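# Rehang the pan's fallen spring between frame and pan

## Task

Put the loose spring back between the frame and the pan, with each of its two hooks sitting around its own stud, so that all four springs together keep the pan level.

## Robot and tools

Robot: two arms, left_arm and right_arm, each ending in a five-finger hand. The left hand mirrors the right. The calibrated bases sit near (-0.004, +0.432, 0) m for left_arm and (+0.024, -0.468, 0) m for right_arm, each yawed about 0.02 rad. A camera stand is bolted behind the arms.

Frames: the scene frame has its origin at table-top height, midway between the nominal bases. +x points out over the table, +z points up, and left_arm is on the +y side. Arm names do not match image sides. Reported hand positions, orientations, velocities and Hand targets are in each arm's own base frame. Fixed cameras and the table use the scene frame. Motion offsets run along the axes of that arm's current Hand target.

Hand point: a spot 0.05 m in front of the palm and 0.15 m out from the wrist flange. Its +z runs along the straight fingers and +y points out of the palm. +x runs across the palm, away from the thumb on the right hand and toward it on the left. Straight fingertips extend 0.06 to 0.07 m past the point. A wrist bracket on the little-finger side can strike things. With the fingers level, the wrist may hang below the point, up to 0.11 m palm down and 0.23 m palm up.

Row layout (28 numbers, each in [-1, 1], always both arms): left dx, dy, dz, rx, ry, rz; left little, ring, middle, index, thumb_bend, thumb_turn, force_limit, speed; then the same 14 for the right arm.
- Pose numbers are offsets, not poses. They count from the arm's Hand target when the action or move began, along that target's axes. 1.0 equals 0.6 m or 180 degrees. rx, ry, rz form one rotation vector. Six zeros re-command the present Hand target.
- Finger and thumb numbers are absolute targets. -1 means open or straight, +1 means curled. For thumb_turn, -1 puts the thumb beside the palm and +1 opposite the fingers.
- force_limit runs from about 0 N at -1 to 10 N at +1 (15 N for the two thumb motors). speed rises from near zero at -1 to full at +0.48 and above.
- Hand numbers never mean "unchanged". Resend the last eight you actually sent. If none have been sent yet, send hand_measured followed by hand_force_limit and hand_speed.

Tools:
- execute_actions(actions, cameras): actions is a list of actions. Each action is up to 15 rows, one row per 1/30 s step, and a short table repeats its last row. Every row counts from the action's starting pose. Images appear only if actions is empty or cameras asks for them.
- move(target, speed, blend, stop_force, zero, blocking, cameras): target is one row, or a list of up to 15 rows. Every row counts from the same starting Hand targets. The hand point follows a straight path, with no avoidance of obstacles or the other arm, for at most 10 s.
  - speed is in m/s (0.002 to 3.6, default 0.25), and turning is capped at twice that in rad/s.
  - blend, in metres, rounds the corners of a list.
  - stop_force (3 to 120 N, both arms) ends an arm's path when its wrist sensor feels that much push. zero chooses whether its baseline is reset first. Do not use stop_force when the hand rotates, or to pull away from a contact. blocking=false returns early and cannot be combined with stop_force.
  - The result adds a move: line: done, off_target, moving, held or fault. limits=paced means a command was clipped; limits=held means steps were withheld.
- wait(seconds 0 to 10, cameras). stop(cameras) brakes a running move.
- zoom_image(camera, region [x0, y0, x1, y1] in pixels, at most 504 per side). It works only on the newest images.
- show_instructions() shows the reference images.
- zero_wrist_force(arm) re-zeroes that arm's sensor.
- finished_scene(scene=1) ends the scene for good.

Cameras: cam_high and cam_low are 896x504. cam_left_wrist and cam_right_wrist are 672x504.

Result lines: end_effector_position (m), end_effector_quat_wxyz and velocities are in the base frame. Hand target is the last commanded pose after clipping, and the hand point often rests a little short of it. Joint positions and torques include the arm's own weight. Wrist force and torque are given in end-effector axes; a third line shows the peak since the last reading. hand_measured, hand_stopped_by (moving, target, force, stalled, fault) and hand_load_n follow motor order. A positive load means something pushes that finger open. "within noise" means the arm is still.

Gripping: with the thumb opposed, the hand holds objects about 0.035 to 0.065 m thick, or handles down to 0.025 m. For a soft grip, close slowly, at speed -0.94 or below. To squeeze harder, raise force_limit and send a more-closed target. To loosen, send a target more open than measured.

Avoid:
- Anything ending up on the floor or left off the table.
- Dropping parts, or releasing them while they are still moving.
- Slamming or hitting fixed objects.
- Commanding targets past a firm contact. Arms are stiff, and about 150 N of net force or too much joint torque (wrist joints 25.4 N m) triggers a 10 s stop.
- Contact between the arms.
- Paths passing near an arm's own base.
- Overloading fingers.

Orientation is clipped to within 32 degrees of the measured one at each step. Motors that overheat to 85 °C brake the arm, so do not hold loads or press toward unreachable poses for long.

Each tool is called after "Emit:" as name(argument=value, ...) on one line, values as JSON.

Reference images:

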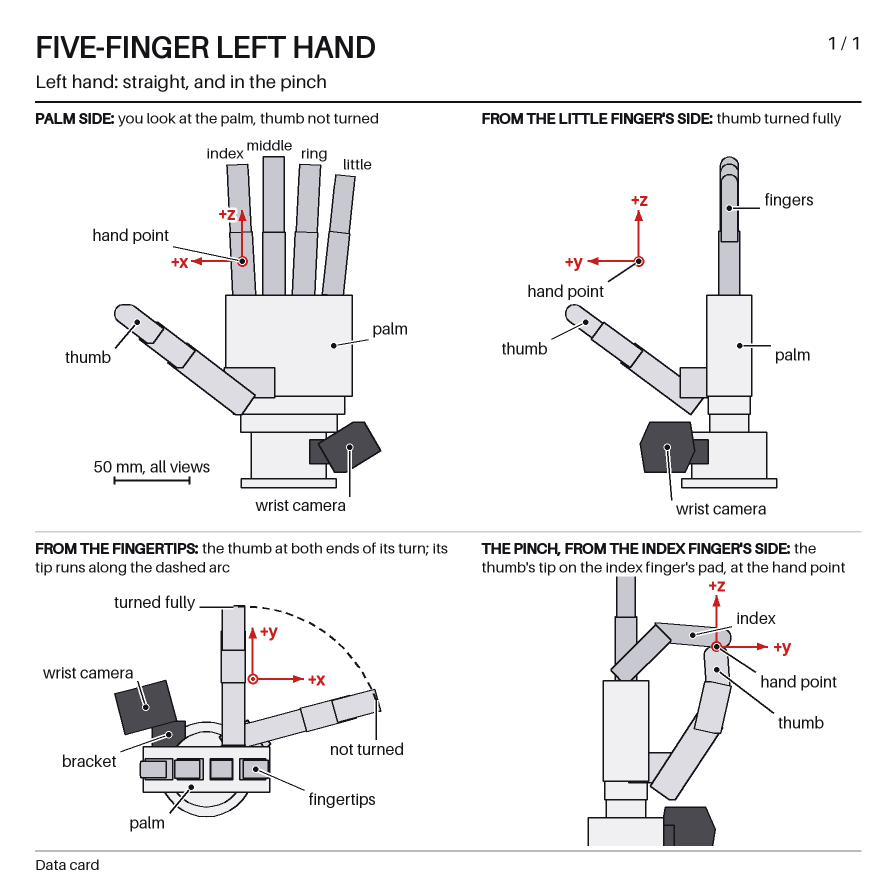

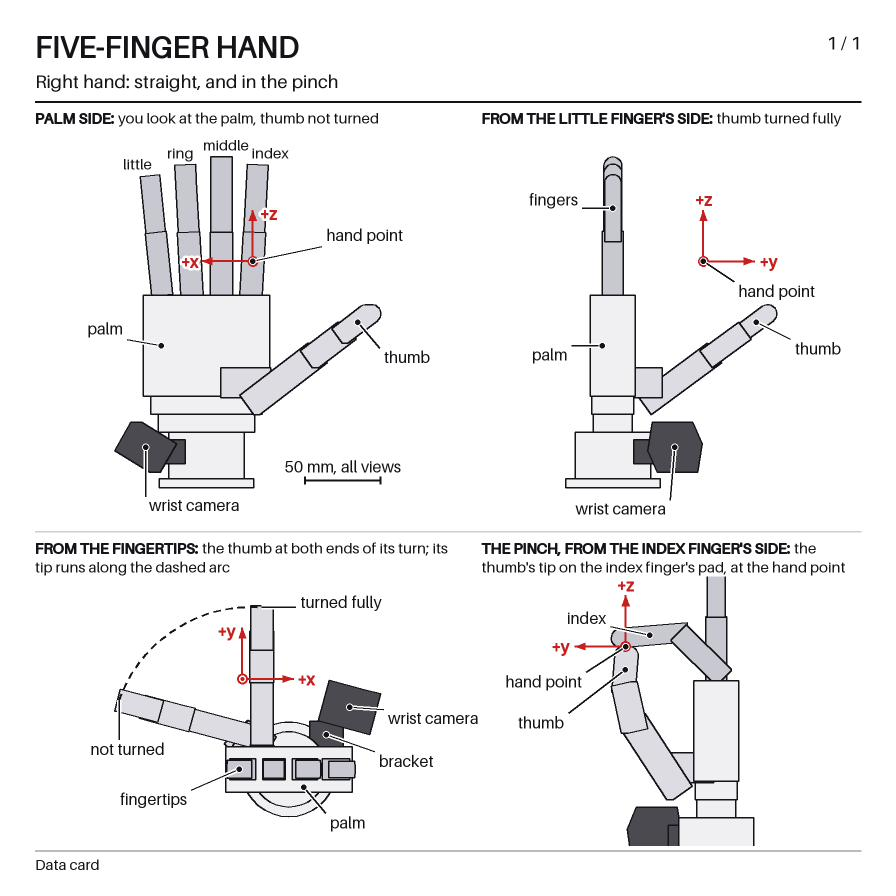

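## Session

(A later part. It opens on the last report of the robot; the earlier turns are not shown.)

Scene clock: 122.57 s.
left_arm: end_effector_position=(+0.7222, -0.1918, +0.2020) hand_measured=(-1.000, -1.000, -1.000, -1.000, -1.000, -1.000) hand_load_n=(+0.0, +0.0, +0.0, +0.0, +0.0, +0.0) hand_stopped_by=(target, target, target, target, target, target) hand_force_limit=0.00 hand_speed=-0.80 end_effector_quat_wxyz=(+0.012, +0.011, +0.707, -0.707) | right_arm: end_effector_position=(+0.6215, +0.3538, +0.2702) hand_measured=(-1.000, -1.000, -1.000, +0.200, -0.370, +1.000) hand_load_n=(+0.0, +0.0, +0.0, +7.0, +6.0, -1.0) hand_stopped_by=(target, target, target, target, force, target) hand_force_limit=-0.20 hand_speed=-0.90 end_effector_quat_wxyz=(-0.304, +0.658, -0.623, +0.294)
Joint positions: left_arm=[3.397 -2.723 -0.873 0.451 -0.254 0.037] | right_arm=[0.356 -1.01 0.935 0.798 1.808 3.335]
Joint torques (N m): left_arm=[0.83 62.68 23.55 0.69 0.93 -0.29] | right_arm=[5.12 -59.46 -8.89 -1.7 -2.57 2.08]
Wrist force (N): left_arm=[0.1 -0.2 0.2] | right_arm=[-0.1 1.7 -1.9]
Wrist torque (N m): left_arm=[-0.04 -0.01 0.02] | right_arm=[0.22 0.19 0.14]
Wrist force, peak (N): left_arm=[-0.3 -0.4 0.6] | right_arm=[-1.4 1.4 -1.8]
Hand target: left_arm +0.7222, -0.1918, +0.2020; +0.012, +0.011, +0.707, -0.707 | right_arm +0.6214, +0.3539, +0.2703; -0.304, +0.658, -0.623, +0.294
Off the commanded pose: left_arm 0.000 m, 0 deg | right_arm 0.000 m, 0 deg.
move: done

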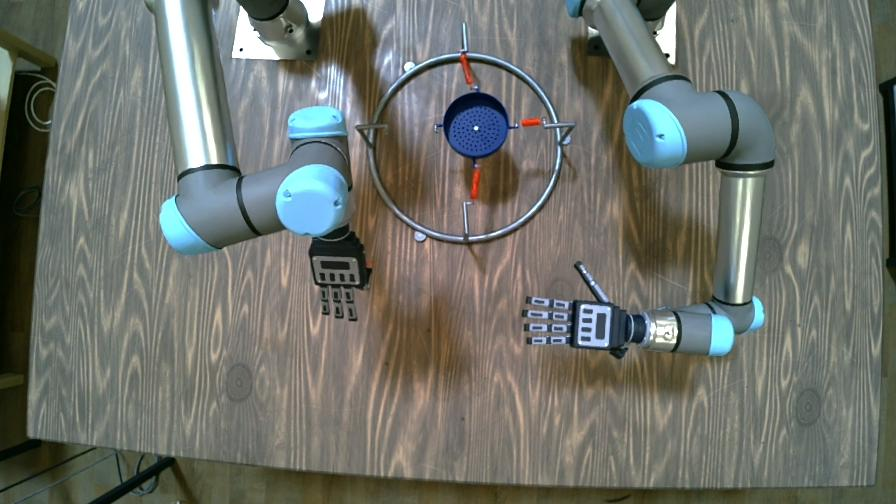

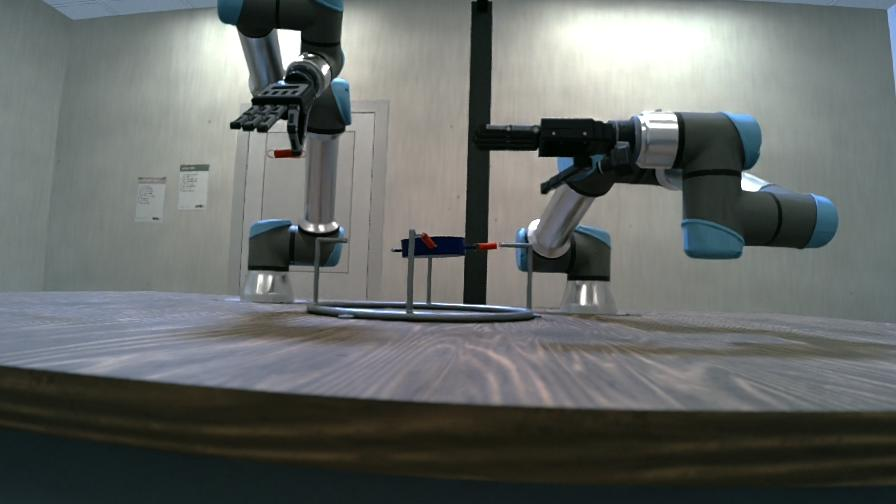

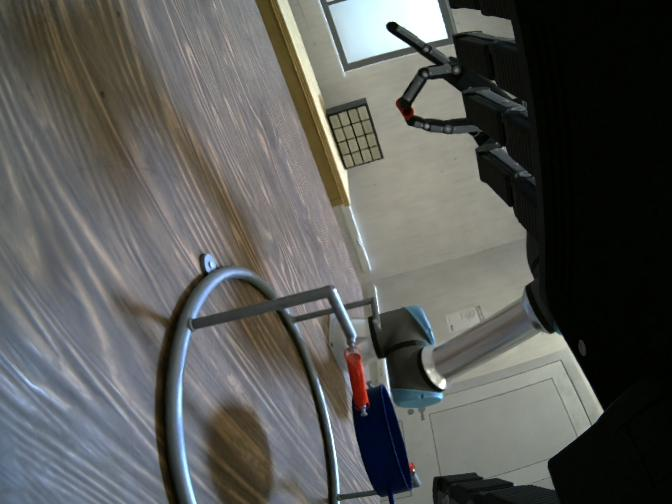

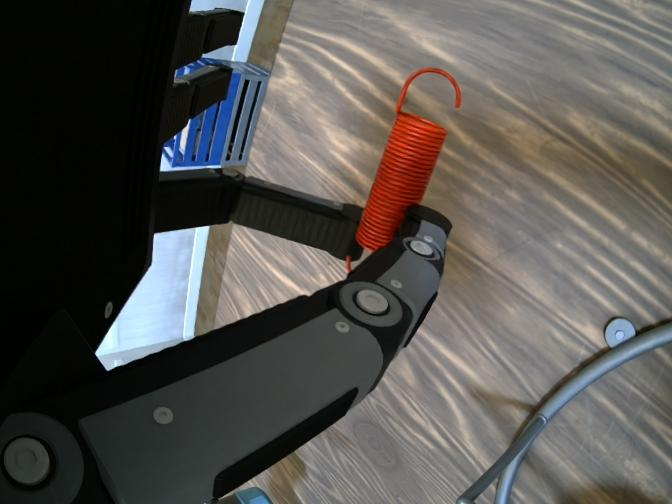

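Emit:
move(target=[0,0,0,0,0,0,-1,-1,-1,-1,-1,-1,0,-0.8,0,0.2936,0.2465,0,0,0,-1,-1,-1,0.2,-0.2,1,-0.2,-0.9], speed=0.12, cameras=["all"])

Emit:
zoom_image(camera="cam_low", region=[200, 240, 340, 340])

Emit:
zoom_image(camera="cam_left_wrist", region=[200, 0, 460, 240])

Scene clock: 125.30 s.
left_arm: end_effector_position=(+0.7222, -0.1918, +0.2020) hand_measured=(-1.000, -1.000, -1.000, -1.000, -1.000, -1.000) hand_load_n=(+0.0, +0.0, -0.5, +0.0, +0.0, +0.0) hand_stopped_by=(target, target, target, target, target, target) hand_force_limit=0.00 hand_speed=-0.80 end_effector_quat_wxyz=(+0.012, +0.011, +0.707, -0.707) | right_arm: end_effector_position=(+0.6216, +0.3521, +0.0401) hand_measured=(-1.000, -1.000, -1.000, +0.200, -0.370, +1.000) hand_load_n=(+0.0, +0.0, +0.0, +7.0, +6.5, -1.0) hand_stopped_by=(target, target, target, target, force, target) hand_force_limit=-0.20 hand_speed=-0.90 end_effector_quat_wxyz=(-0.304, +0.658, -0.623, +0.294)
Joint positions: left_arm=[3.397 -2.723 -0.873 0.451 -0.254 0.037] | right_arm=[0.353 -0.9 1.358 0.264 1.806 3.333]
Joint torques (N m): left_arm=[0.14 63.06 23.97 0.8 0.97 0.04] | right_arm=[-5.83 -58.57 -32.2 1.03 -2.36 -1.25]
Wrist force (N): left_arm=[-0.2 -0.2 0.1] | right_arm=[-0.1 1.6 -1.5]
Wrist torque (N m): left_arm=[-0.03 0.04 0.00] | right_arm=[0.20 0.15 0.15]
Wrist force, peak (N): left_arm=[-0.1 -0.5 0.7] | right_arm=[-0.1 3.0 -0.8]
Hand target: left_arm +0.7222, -0.1918, +0.2020; +0.012, +0.011, +0.707, -0.707 | right_arm +0.6217, +0.3521, +0.0403; -0.304, +0.658, -0.623, +0.294
Off the commanded pose: left_arm 0.000 m, 0 deg | right_arm 0.000 m, 0 deg.
move: done

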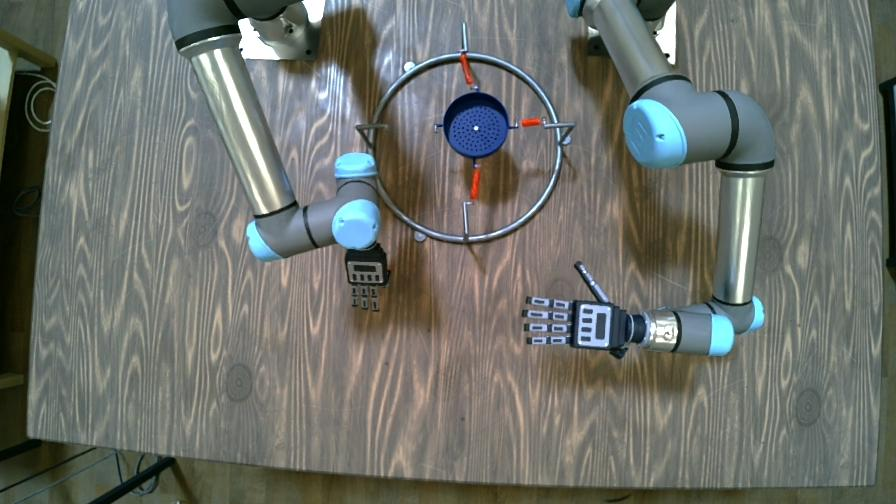

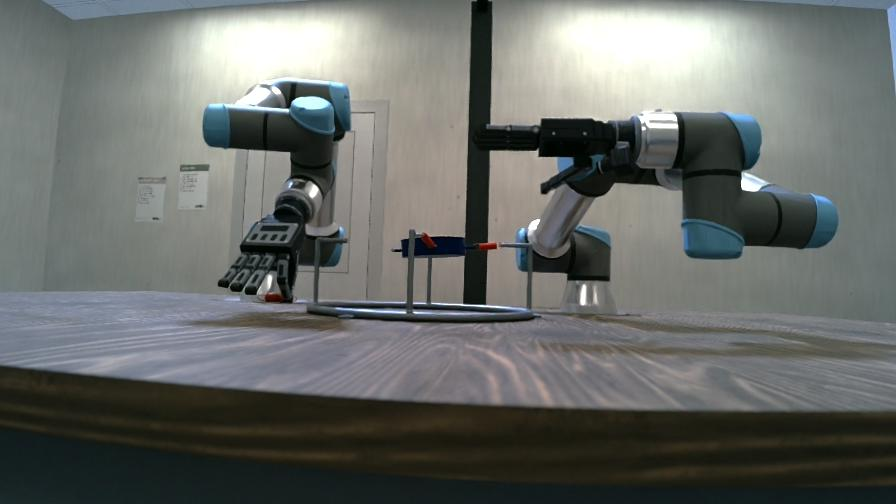

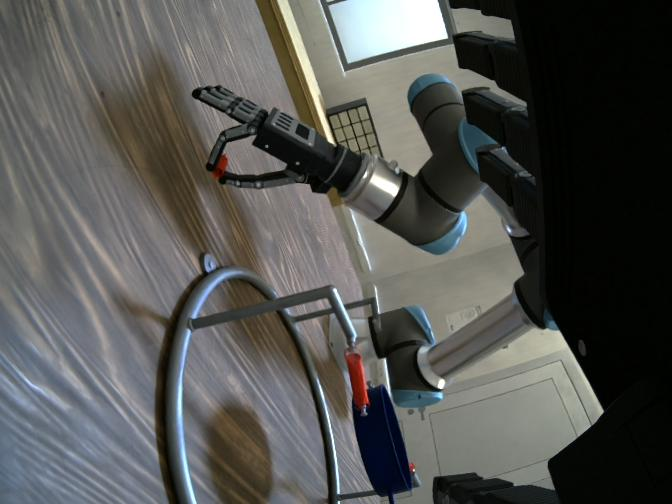

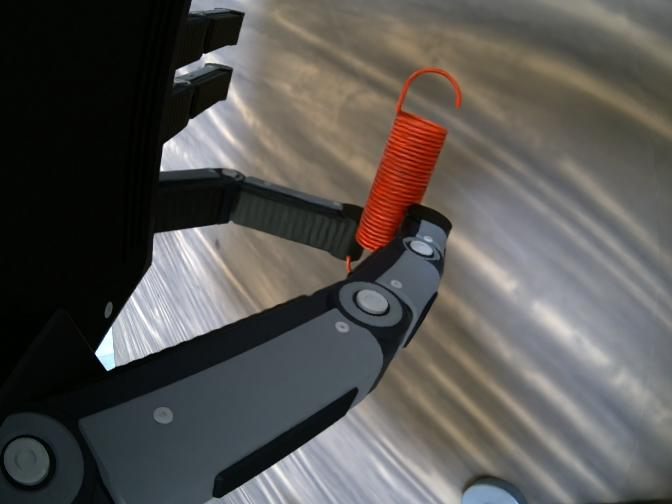

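Scaled by 3.600.

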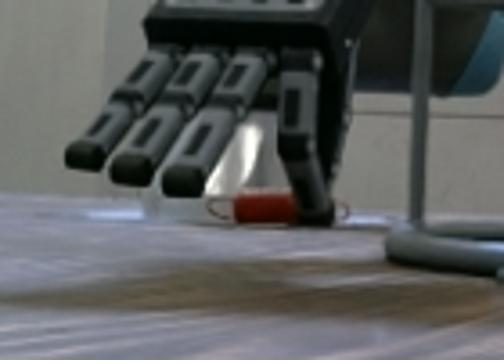

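Scaled by 1.938 from the camera's 672x504 image, which has a finer 960x720 frame.

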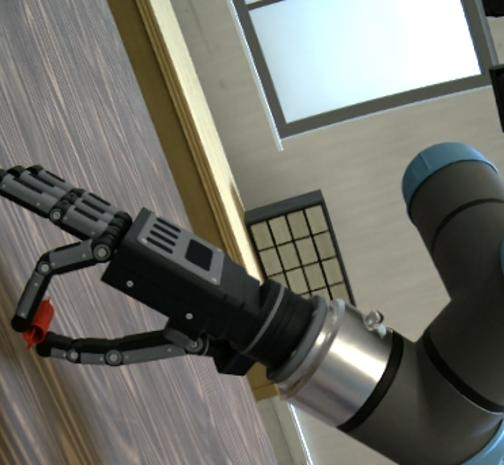

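Emit:
move(target=[0,0,0,0,0,0,-1,-1,-1,-1,-1,-1,0,-0.8,0,0.0204,0.0171,0,0,0,-1,-1,-1,0.2,-0.2,1,-0.2,-0.9], speed=0.05)

Emit:
move(target=[0,0,0,0,0,0,-1,-1,-1,-1,-1,-1,0,-0.8,0,0.019,0.016,0,0,0,-1,-1,-1,0.2,-0.2,1,-0.2,-0.9], speed=0.007, stop_force=3, cameras=["cam_right_wrist","cam_low","cam_left_wrist"])

Emit:
zoom_image(camera="cam_low", region=[220, 250, 320, 320])

Emit:
zoom_image(camera="cam_left_wrist", region=[160, 60, 280, 200])

Scene clock: 126.33 s.
left_arm: end_effector_position=(+0.7222, -0.1918, +0.2020) hand_measured=(-1.000, -1.000, -1.000, -1.000, -1.000, -1.000) hand_load_n=(+0.0, +0.0, +0.0, +0.0, +0.0, +0.0) hand_stopped_by=(target, target, target, target, target, target) hand_force_limit=0.00 hand_speed=-0.80 end_effector_quat_wxyz=(+0.012, +0.011, +0.707, -0.707) | right_arm: end_effector_position=(+0.6216, +0.3519, +0.0239) hand_measured=(-1.000, -1.000, -1.000, +0.200, -0.370, +1.000) hand_load_n=(+0.0, +0.0, +0.0, +7.0, +6.0, -1.0) hand_stopped_by=(target, target, target, target, force, target) hand_force_limit=-0.20 hand_speed=-0.90 end_effector_quat_wxyz=(-0.304, +0.658, -0.623, +0.294) end_effector_velocity=(-0.002, -0.001, +0.001) end_effector_angular_velocity=(-0.002, +0.005, +0.000)
Joint positions: left_arm=[3.397 -2.723 -0.873 0.451 -0.254 0.037] | right_arm=[0.353 -0.882 1.373 0.231 1.805 3.333]
Joint velocities: left_arm=[within noise] | right_arm=[0 -0.002 0 0.007 0 0]
Joint torques (N m): left_arm=[0.39 62.64 24.16 0.68 1.14 -0.12] | right_arm=[-8.34 -59.03 -28.56 2.81 -2.51 -1.45]
Wrist force (N): left_arm=[0.0 -0.4 0.3] | right_arm=[-0.1 1.5 -1.5]
Wrist torque (N m): left_arm=[-0.07 0.01 0.01] | right_arm=[0.18 0.18 0.14]
Wrist force, peak (N): left_arm=[0.4 -0.2 0.6] | right_arm=[-0.4 2.0 -1.6]
Hand target: left_arm +0.7222, -0.1918, +0.2020; +0.012, +0.011, +0.707, -0.707 | right_arm +0.6217, +0.3520, +0.0243; -0.304, +0.658, -0.623, +0.294
Off the commanded pose: left_arm 0.000 m, 0 deg | right_arm 0.000 m, 0 deg.
move: done

Scene clock: 129.10 s.
left_arm: end_effector_position=(+0.7222, -0.1918, +0.2020) hand_measured=(-1.000, -1.000, -1.000, -1.000, -1.000, -1.000) hand_load_n=(+0.0, -0.5, +0.0, +0.0, +0.0, +0.0) hand_stopped_by=(target, target, target, target, target, target) hand_force_limit=0.00 hand_speed=-0.80 end_effector_quat_wxyz=(+0.012, +0.011, +0.707, -0.707) | right_arm: end_effector_position=(+0.6217, +0.3519, +0.0137) hand_measured=(-1.000, -1.000, -1.000, +0.200, -0.370, +1.000) hand_load_n=(+0.0, +0.0, +0.0, +6.0, +6.5, -1.0) hand_stopped_by=(target, target, target, target, force, target) hand_force_limit=-0.20 hand_speed=-0.90 end_effector_quat_wxyz=(-0.304, +0.658, -0.623, +0.294)
Joint positions: left_arm=[3.397 -2.723 -0.873 0.451 -0.254 0.037] | right_arm=[0.352 -0.871 1.382 0.211 1.805 3.333]
Joint torques (N m): left_arm=[0.57 62.55 24.19 0.74 1.2 -0.11] | right_arm=[-5.11 -60.38 -31.49 2.02 -2.53 -1.4]
Wrist force (N): left_arm=[-0.3 -0.2 0.5] | right_arm=[-0.1 -0.2 -3.0]
Wrist torque (N m): left_arm=[-0.06 0.06 0.00] | right_arm=[0.17 0.20 0.13]
Wrist force, peak (N): left_arm=[0.1 -0.4 0.6] | right_arm=[-0.6 -6.0 -5.1]
Hand target: left_arm +0.7222, -0.1918, +0.2020; +0.012, +0.011, +0.707, -0.707 | right_arm +0.6217, +0.3519, +0.0137; -0.304, +0.658, -0.623, +0.294 (not the last commanded pose)
Off the commanded pose: left_arm 0.000 m, 0 deg | right_arm 0.004 m, 0 deg.
move: contact (right_arm)
Images, in order (width x height): cam_low 896x504, cam_left_wrist 672x504, cam_right_wrist 672x504.

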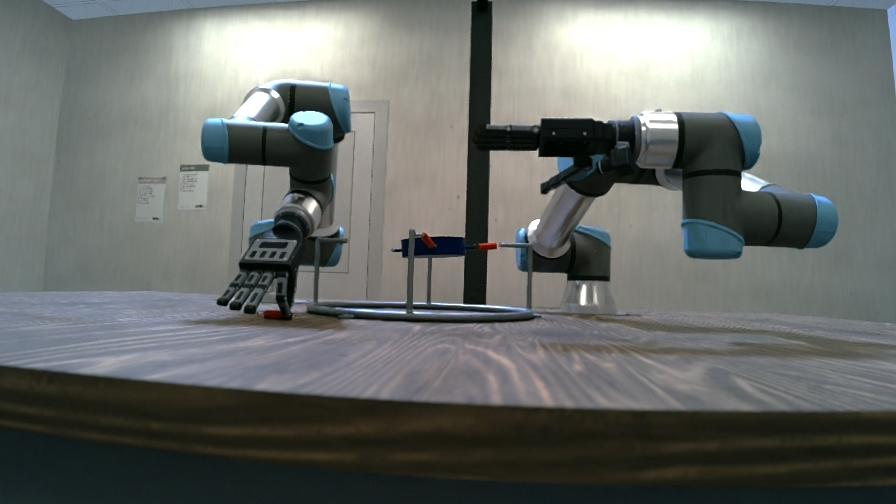

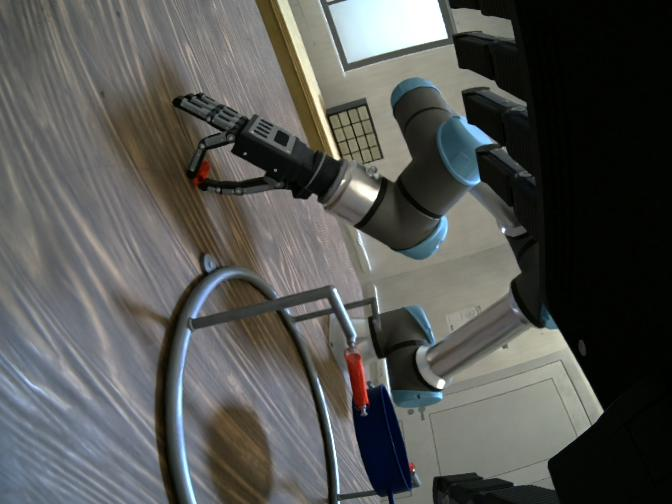

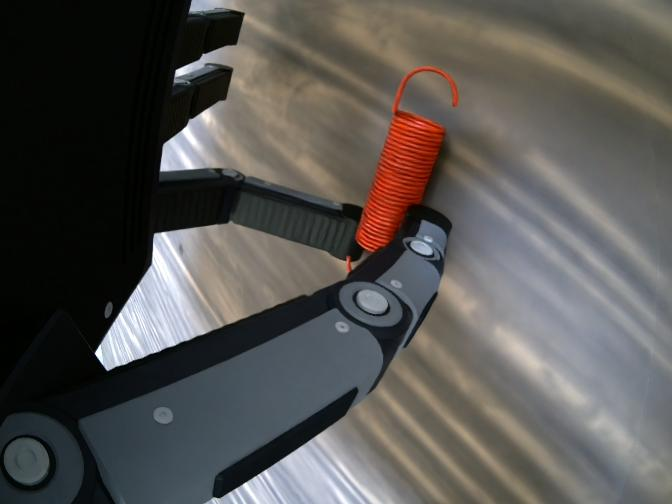

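Scaled by 5.040.

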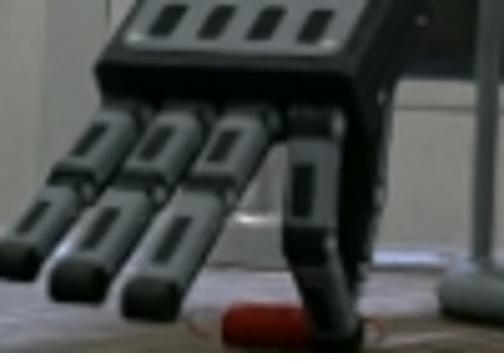

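Scaled by 3.600 from the camera's 672x504 image, which has a finer 960x720 frame.

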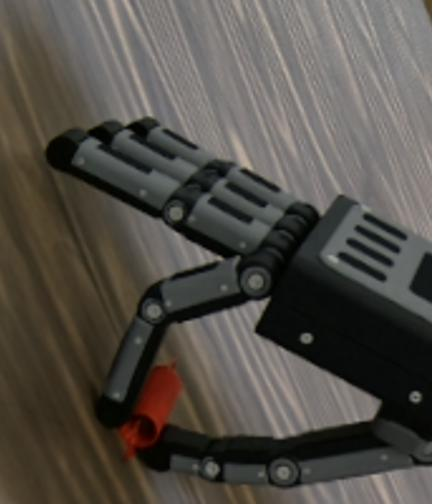

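Emit:
move(target=[[0,0,0,0,0,0,-1,-1,-1,-1,-1,-1,0,-0.8,0,-0.0013,-0.0011,0,0,0,-1,-1,-1,0.2,-0.45,1,-0.2,-0.7],[0,0,0,0,0,0,-1,-1,-1,-1,-1,-1,0,-0.8,0,-0.0077,-0.0005,0,0,0,-1,-1,-1,0.2,-0.45,1,-0.2,-0.7],[0,0,0,0,0,0,-1,-1,-1,-1,-1,-1,0,-0.8,0,-0.0077,-0.0005,0,0,0,-1,-1,-1,0.2,-0.6,1,-0.2,-0.4],[0,0,0,0,0,0,-1,-1,-1,-1,-1,-1,0,-0.8,0,-0.0358,-0.0241,0,0,0,-1,-1,-1,0.2,-0.6,1,-0.2,-0.4]], speed=0.03, cameras=["cam_right_wrist","cam_low","cam_left_wrist"])

Emit:
zoom_image(camera="cam_low", region=[220, 250, 320, 320])

Emit:
zoom_image(camera="cam_left_wrist", region=[160, 60, 280, 200])

Scene clock: 133.80 s.
left_arm: end_effector_position=(+0.7222, -0.1918, +0.2020) hand_measured=(-1.000, -1.000, -1.000, -1.000, -1.000, -1.000) hand_load_n=(+0.0, +0.0, -0.5, +0.0, +0.0, +0.0) hand_stopped_by=(target, target, target, target, target, target) hand_force_limit=0.00 hand_speed=-0.80 end_effector_quat_wxyz=(+0.012, +0.011, +0.707, -0.707) | right_arm: end_effector_position=(+0.6245, +0.3523, +0.0398) hand_measured=(-1.000, -1.000, -1.000, +0.200, -0.600, +1.000) hand_load_n=(+0.0, +0.0, +0.0, +0.0, +0.0, +0.0) hand_stopped_by=(target, target, target, target, target, target) hand_force_limit=-0.20 hand_speed=-0.40 end_effector_quat_wxyz=(-0.304, +0.658, -0.623, +0.294) end_effector_velocity=(+0.002, -0.001, +0.001) end_effector_angular_velocity=(+0.002, -0.006, -0.002)
Joint positions: left_arm=[3.397 -2.723 -0.873 0.451 -0.254 0.037] | right_arm=[0.351 -0.894 1.349 0.267 1.805 3.332]
Joint velocities: left_arm=[within noise] | right_arm=[-0.002 0 0 -0.006 0 0]
Joint torques (N m): left_arm=[-0.49 62.35 24.2 0.88 1.25 0] | right_arm=[4.75 -33.18 -12.81 -1.71 3.64 1.38]
Wrist force (N): left_arm=[0.0 -0.3 0.4] | right_arm=[0.1 1.5 -1.7]
Wrist torque (N m): left_arm=[-0.06 0.01 0.02] | right_arm=[0.19 0.14 0.16]
Wrist force, peak (N): left_arm=[-0.2 -0.4 0.6] | right_arm=[-0.3 -0.1 -3.0]
Hand target: left_arm +0.7222, -0.1918, +0.2020; +0.012, +0.011, +0.707, -0.707 | right_arm +0.6244, +0.3522, +0.0394; -0.304, +0.658, -0.623, +0.294
Off the commanded pose: left_arm 0.000 m, 0 deg | right_arm 0.000 m, 0 deg.
move: done
Images, in order (width x height): cam_low 896x504, cam_left_wrist 672x504, cam_right_wrist 672x504.

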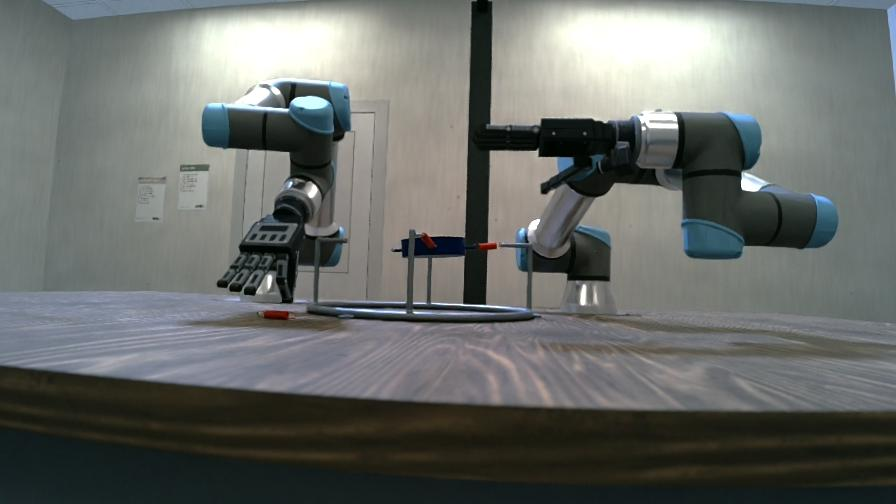

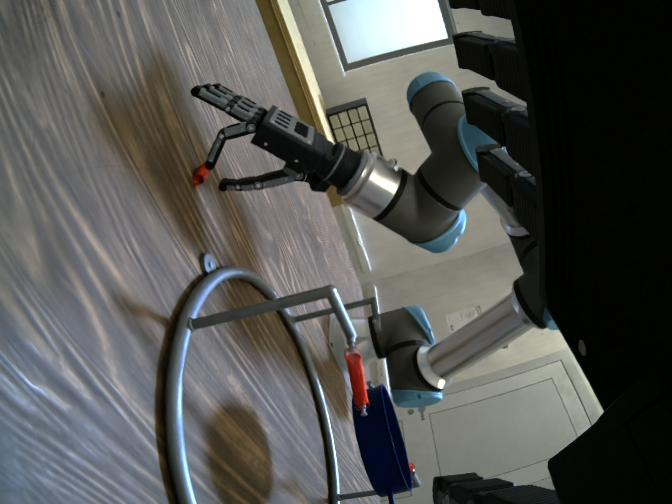

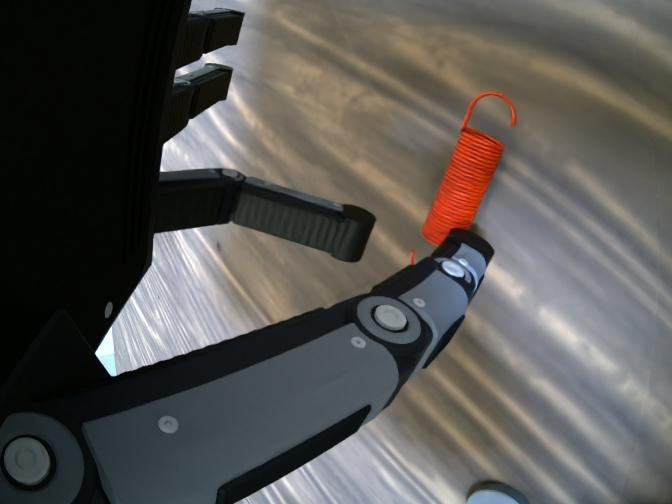

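Scaled by 5.040.

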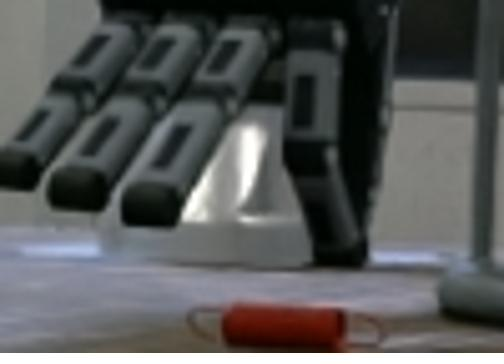

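Scaled by 3.600 from the camera's 672x504 image, which has a finer 960x720 frame.

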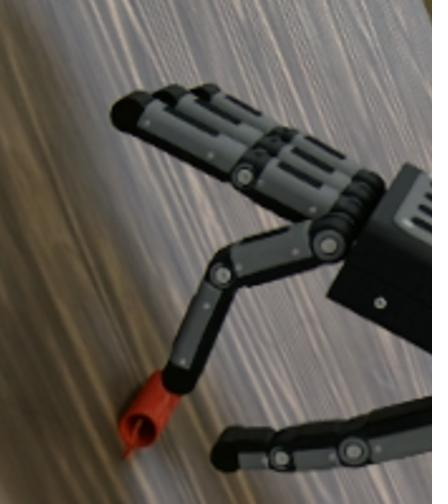

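Emit:
move(target=[0,0,0,0,0,0,-1,-1,-1,-1,-1,-1,0,-0.8,0.0457,-0.0057,0.0068,0,0,0,-1,-1,-1,0.2,-0.5,1,-0.2,-0.4], speed=0.05, cameras=["cam_right_wrist","cam_low","cam_left_wrist"])

Emit:
zoom_image(camera="cam_low", region=[220, 250, 320, 320])

Scene clock: 135.00 s.
left_arm: end_effector_position=(+0.7222, -0.1918, +0.2020) hand_measured=(-1.000, -1.000, -1.000, -1.000, -1.000, -1.000) hand_load_n=(+0.0, +0.0, +0.0, +0.0, +0.0, -0.5) hand_stopped_by=(target, target, target, target, target, target) hand_force_limit=0.00 hand_speed=-0.80 end_effector_quat_wxyz=(+0.012, +0.011, +0.707, -0.707) | right_arm: end_effector_position=(+0.6310, +0.3251, +0.0397) hand_measured=(-1.000, -1.000, -1.000, +0.200, -0.500, +1.000) hand_load_n=(+0.0, -0.5, +0.0, +0.0, +0.0, +0.0) hand_stopped_by=(target, target, target, target, target, target) hand_force_limit=-0.20 hand_speed=-0.40 end_effector_quat_wxyz=(-0.304, +0.658, -0.623, +0.294) end_effector_velocity=(+0.000, +0.004, +0.002) end_effector_angular_velocity=(+0.003, -0.004, -0.001)
Joint positions: left_arm=[3.397 -2.723 -0.873 0.451 -0.254 0.037] | right_arm=[0.3 -0.916 1.385 0.245 1.766 3.298]
Joint velocities: left_arm=[within noise] | right_arm=[0.006 0 -0.004 0 0.004 0.006]
Joint torques (N m): left_arm=[0.42 63.4 24.77 0.88 1.14 0] | right_arm=[4.04 -32.11 -32.3 2.46 3.61 1.88]
Wrist force (N): left_arm=[0.1 -0.2 0.4] | right_arm=[-0.3 1.8 -1.8]
Wrist torque (N m): left_arm=[-0.05 0.00 0.01] | right_arm=[0.24 0.19 0.14]
Wrist force, peak (N): left_arm=[-0.1 -0.3 0.7] | right_arm=[-0.1 1.9 -1.9]
Hand target: left_arm +0.7222, -0.1918, +0.2020; +0.012, +0.011, +0.707, -0.707 | right_arm +0.6311, +0.3251, +0.0396; -0.304, +0.658, -0.623, +0.294
Off the commanded pose: left_arm 0.000 m, 0 deg | right_arm 0.000 m, 0 deg.
move: done
Images, in order (width x height): cam_low 896x504, cam_left_wrist 672x504, cam_right_wrist 672x504.

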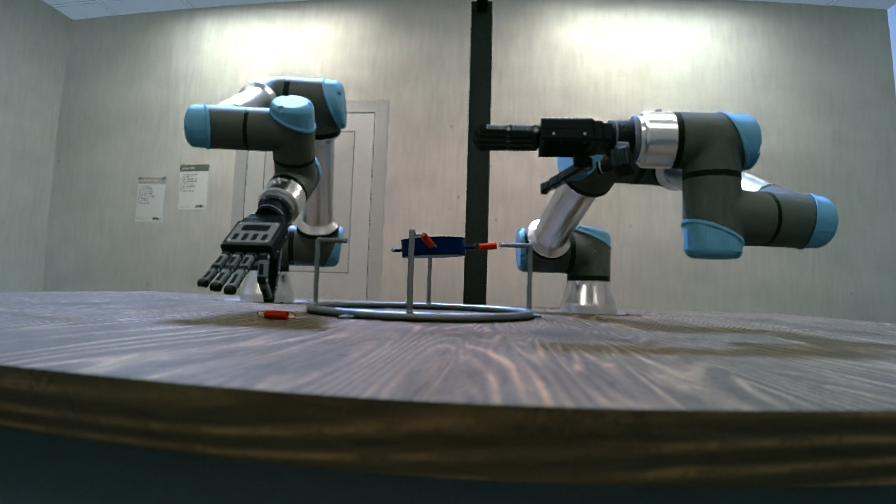

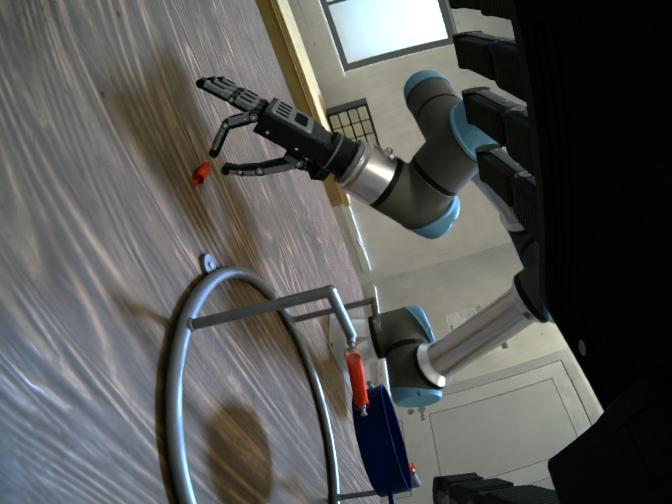

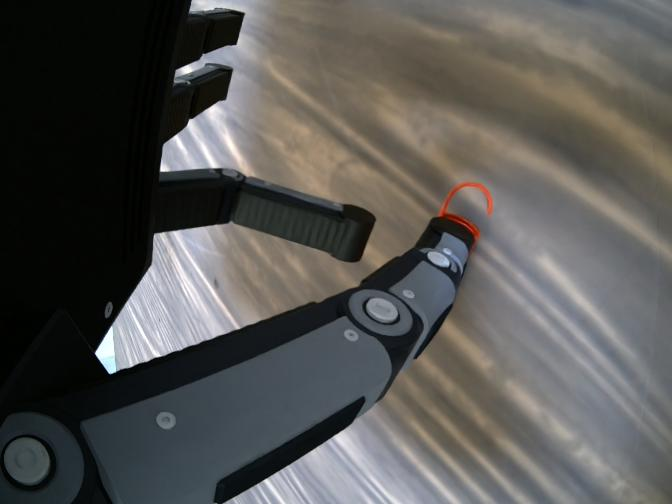

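Scaled by 5.040.

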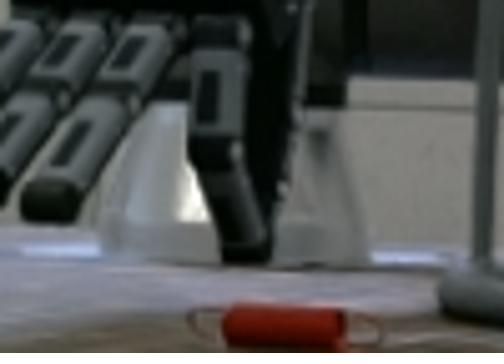

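Emit:
move(target=[0,0,0,0,0,0,-1,-1,-1,-1,-1,-1,0,-0.8,-0.0067,0.0204,0.0171,0,0,0,-1,-1,-1,0.2,-0.5,1,-0.2,-0.4], speed=0.05)

Emit:
move(target=[0,0,0,0,0,0,-1,-1,-1,-1,-1,-1,0,-0.8,0,0.016,0.0135,0,0,0,-1,-1,-1,0.2,-0.5,1,-0.2,-0.4], speed=0.007, stop_force=3, cameras=["cam_right_wrist","cam_left_wrist","cam_low"])

Emit:
zoom_image(camera="cam_right_wrist", region=[320, 140, 520, 320])

Emit:
zoom_image(camera="cam_left_wrist", region=[160, 80, 280, 220])

Scene clock: 136.40 s.
left_arm: end_effector_position=(+0.7222, -0.1918, +0.2020) hand_measured=(-1.000, -1.000, -1.000, -1.000, -1.000, -1.000) hand_load_n=(+0.0, -0.5, +0.0, +0.0, +0.0, +0.0) hand_stopped_by=(target, target, target, target, target, target) hand_force_limit=0.00 hand_speed=-0.80 end_effector_quat_wxyz=(+0.012, +0.011, +0.707, -0.707) | right_arm: end_effector_position=(+0.6308, +0.3291, +0.0233) hand_measured=(-1.000, -1.000, -1.000, +0.200, -0.500, +1.000) hand_load_n=(+0.0, +0.0, +0.0, +0.0, +0.0, +0.0) hand_stopped_by=(target, target, target, target, target, target) hand_force_limit=-0.20 hand_speed=-0.40 end_effector_quat_wxyz=(-0.304, +0.658, -0.623, +0.294) end_effector_velocity=(-0.001, -0.002, +0.001) end_effector_angular_velocity=(-0.002, +0.004, -0.001)
Joint positions: left_arm=[3.397 -2.723 -0.873 0.451 -0.254 0.037] | right_arm=[0.308 -0.893 1.392 0.216 1.772 3.303]
Joint velocities: left_arm=[within noise] | right_arm=[-0.002 -0.003 0 0.006 0 -0.001]
Joint torques (N m): left_arm=[-0.05 62.76 24.52 0.78 1.19 -0.15] | right_arm=[-5.16 -58.99 -17.59 2.97 2.06 0.38]
Wrist force (N): left_arm=[-0.1 -0.2 0.5] | right_arm=[-0.2 1.4 -1.7]
Wrist torque (N m): left_arm=[-0.05 0.03 0.00] | right_arm=[0.18 0.19 0.04]
Wrist force, peak (N): left_arm=[-0.2 -0.4 0.5] | right_arm=[-0.2 1.9 -1.8]
Hand target: left_arm +0.7222, -0.1918, +0.2020; +0.012, +0.011, +0.707, -0.707 | right_arm +0.6309, +0.3290, +0.0236; -0.304, +0.658, -0.623, +0.294
Off the commanded pose: left_arm 0.000 m, 0 deg | right_arm 0.000 m, 0 deg.
move: done

Scene clock: 139.10 s.
left_arm: end_effector_position=(+0.7222, -0.1918, +0.2020) hand_measured=(-1.000, -1.000, -1.000, -1.000, -1.000, -1.000) hand_load_n=(+0.0, +0.0, +0.0, +0.0, +0.0, +0.0) hand_stopped_by=(target, target, target, target, target, target) hand_force_limit=0.00 hand_speed=-0.80 end_effector_quat_wxyz=(+0.012, +0.011, +0.707, -0.707) | right_arm: end_effector_position=(+0.6309, +0.3289, +0.0134) hand_measured=(-1.000, -1.000, -1.000, +0.200, -0.500, +1.000) hand_load_n=(+0.0, +0.0, +0.0, -0.5, +0.0, +0.0) hand_stopped_by=(target, target, target, target, target, target) hand_force_limit=-0.20 hand_speed=-0.40 end_effector_quat_wxyz=(-0.304, +0.658, -0.623, +0.294)
Joint positions: left_arm=[3.397 -2.723 -0.873 0.451 -0.254 0.037] | right_arm=[0.307 -0.882 1.401 0.196 1.771 3.303]
Joint torques (N m): left_arm=[0.9 62.97 24.87 0.9 1.13 -0.03] | right_arm=[-6.93 -60 -31.79 2.48 -2.49 -0.71]
Wrist force (N): left_arm=[0.0 -0.5 0.4] | right_arm=[-0.6 -0.2 -3.2]
Wrist torque (N m): left_arm=[-0.08 0.02 0.02] | right_arm=[0.18 0.25 0.01]
Wrist force, peak (N): left_arm=[0.3 -0.4 0.6] | right_arm=[-0.3 -6.1 -7.0]
Hand target: left_arm +0.7222, -0.1918, +0.2020; +0.012, +0.011, +0.707, -0.707 | right_arm +0.6309, +0.3289, +0.0134; -0.304, +0.658, -0.623, +0.294 (not the last commanded pose)
Off the commanded pose: left_arm 0.000 m, 0 deg | right_arm 0.002 m, 0 deg.
move: contact (right_arm)
Images, in order (width x height): cam_low 896x504, cam_left_wrist 672x504, cam_right_wrist 672x504.

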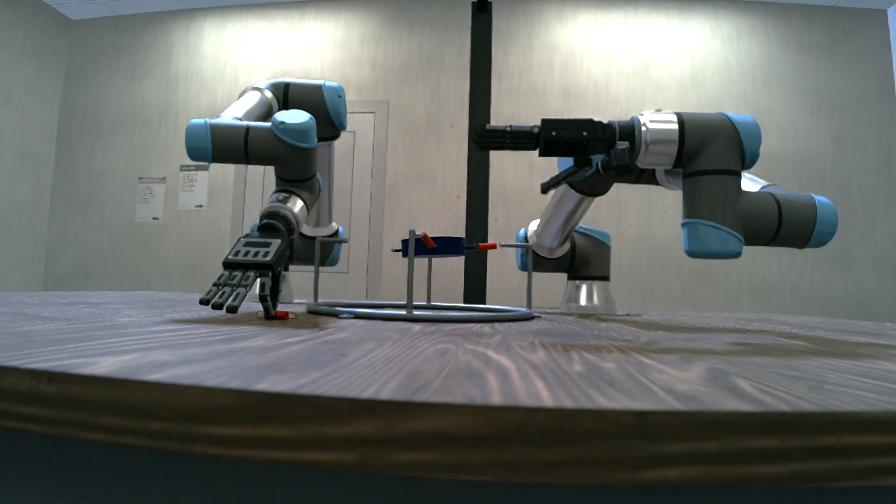

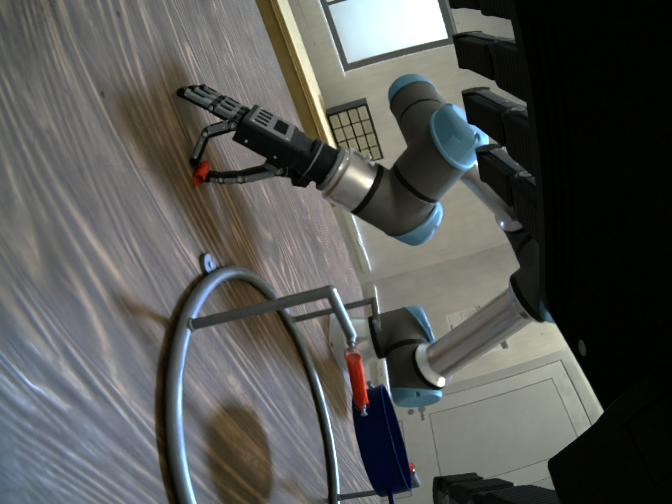

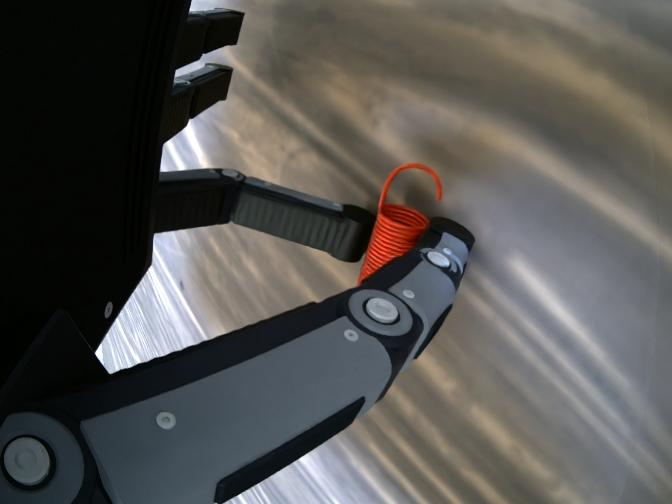

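Scaled by 2.520 from the camera's 672x504 image, which has a finer 960x720 frame.

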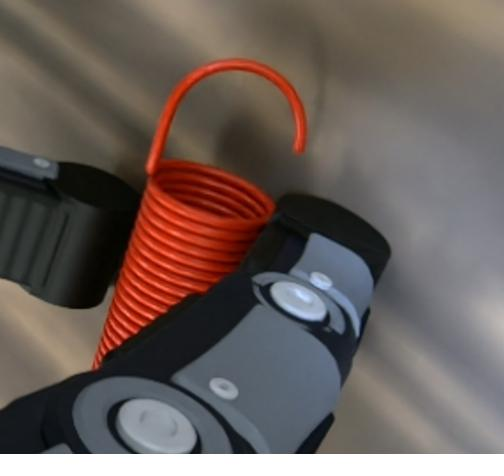

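Scaled by 3.600 from the camera's 672x504 image, which has a finer 960x720 frame.

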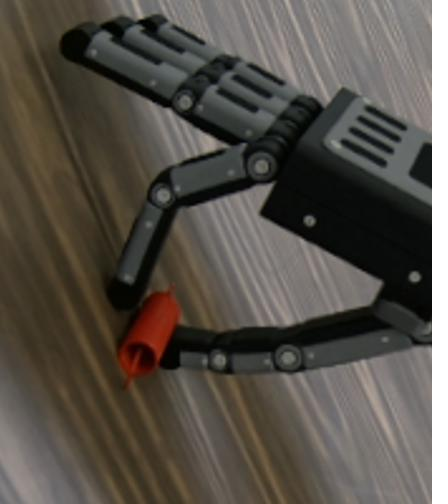

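Emit:
move(target=[[0,0,0,0,0,0,-1,-1,-1,-1,-1,-1,0,-0.8,0,-0.0015,-0.0013,0,0,0,-1,-1,-1,0.2,-0.5,1,-0.2,-0.4],[0,0,0,0,0,0,-1,-1,-1,-1,-1,-1,0,-0.8,-0.0075,-0.0015,-0.0013,0,0,0,-1,-1,-1,0.2,-0.5,1,-0.2,-0.4],[0,0,0,0,0,0,-1,-1,-1,-1,-1,-1,0,-0.8,-0.0075,-0.0015,-0.0013,0,0,0,-1,-1,-1,0.2,-0.2,1,-0.3,-0.9]], speed=0.02, cameras=["cam_right_wrist","cam_left_wrist","cam_low"])

Emit:
zoom_image(camera="cam_right_wrist", region=[320, 140, 520, 320])

Emit:
zoom_image(camera="cam_left_wrist", region=[160, 80, 280, 220])

Scene clock: 141.67 s.
left_arm: end_effector_position=(+0.7222, -0.1918, +0.2020) hand_measured=(-1.000, -1.000, -1.000, -1.000, -1.000, -1.000) hand_load_n=(+0.0, +0.0, +0.0, +0.0, +0.0, -0.5) hand_stopped_by=(target, target, target, target, target, target) hand_force_limit=0.00 hand_speed=-0.80 end_effector_quat_wxyz=(+0.012, +0.011, +0.707, -0.707) | right_arm: end_effector_position=(+0.6307, +0.3334, +0.0146) hand_measured=(-1.000, -1.000, -1.000, +0.200, -0.374, +1.000) hand_load_n=(+0.0, +0.0, +0.0, +6.0, +5.5, -0.5) hand_stopped_by=(target, target, target, target, force, target) hand_force_limit=-0.30 hand_speed=-0.90 end_effector_quat_wxyz=(-0.304, +0.658, -0.623, +0.294)
Joint positions: left_arm=[3.397 -2.723 -0.873 0.451 -0.254 0.037] | right_arm=[0.315 -0.878 1.392 0.203 1.777 3.308]
Joint torques (N m): left_arm=[-0.22 63.87 25.02 0.84 1.18 0.04] | right_arm=[-8.1 -61.26 -6.34 -1.86 -2.61 -1.21]
Wrist force (N): left_arm=[0.3 -0.2 0.4] | right_arm=[-0.1 1.7 -1.9]
Wrist torque (N m): left_arm=[-0.04 -0.02 0.02] | right_arm=[0.23 0.19 0.05]
Wrist force, peak (N): left_arm=[0.0 -0.3 0.6] | right_arm=[-0.2 -0.4 -3.0]
Hand target: left_arm +0.7222, -0.1918, +0.2020; +0.012, +0.011, +0.707, -0.707 | right_arm +0.6307, +0.3334, +0.0146; -0.304, +0.658, -0.623, +0.294
Off the commanded pose: left_arm 0.000 m, 0 deg | right_arm 0.000 m, 0 deg.
move: done
Images, in order (width x height): cam_low 896x504, cam_left_wrist 672x504, cam_right_wrist 672x504.

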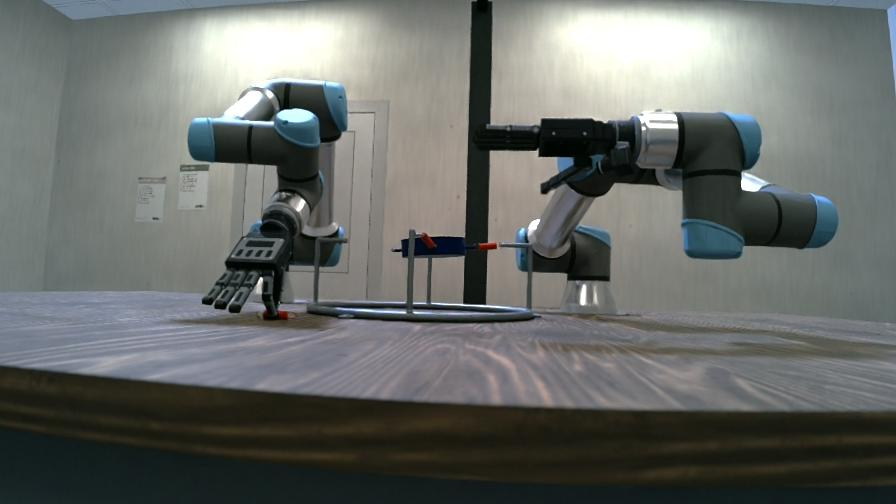

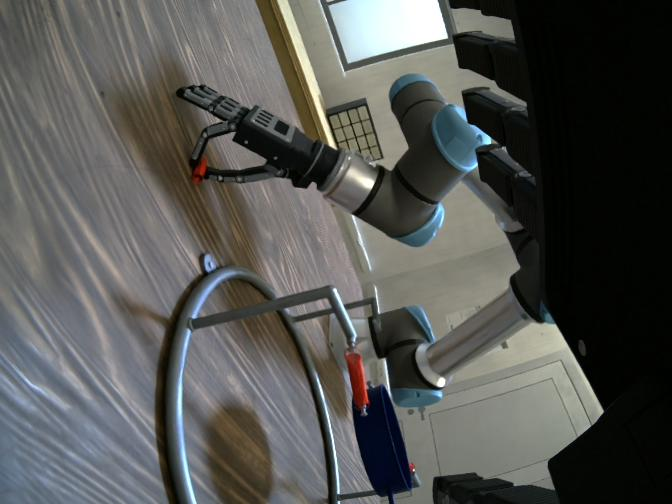

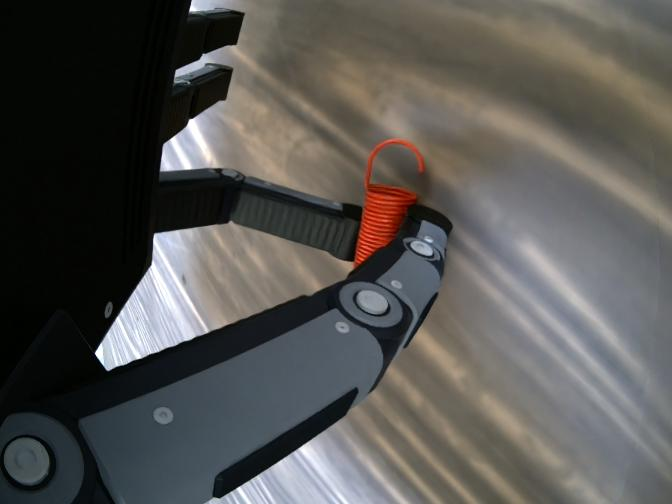

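Scaled by 2.520 from the camera's 672x504 image, which has a finer 960x720 frame.

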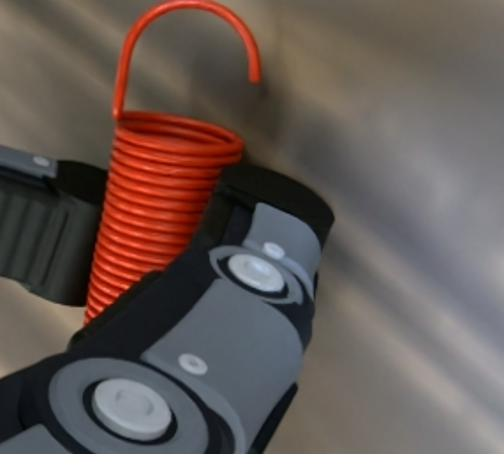

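Scaled by 3.600 from the camera's 672x504 image, which has a finer 960x720 frame.

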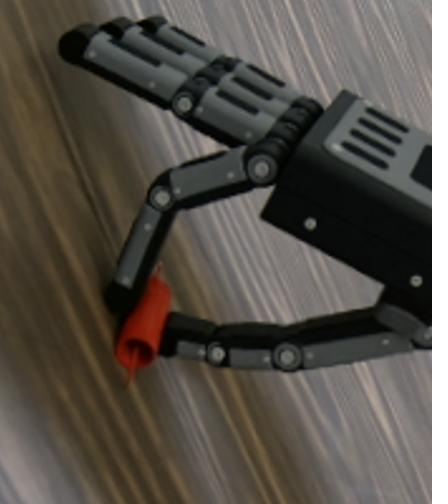

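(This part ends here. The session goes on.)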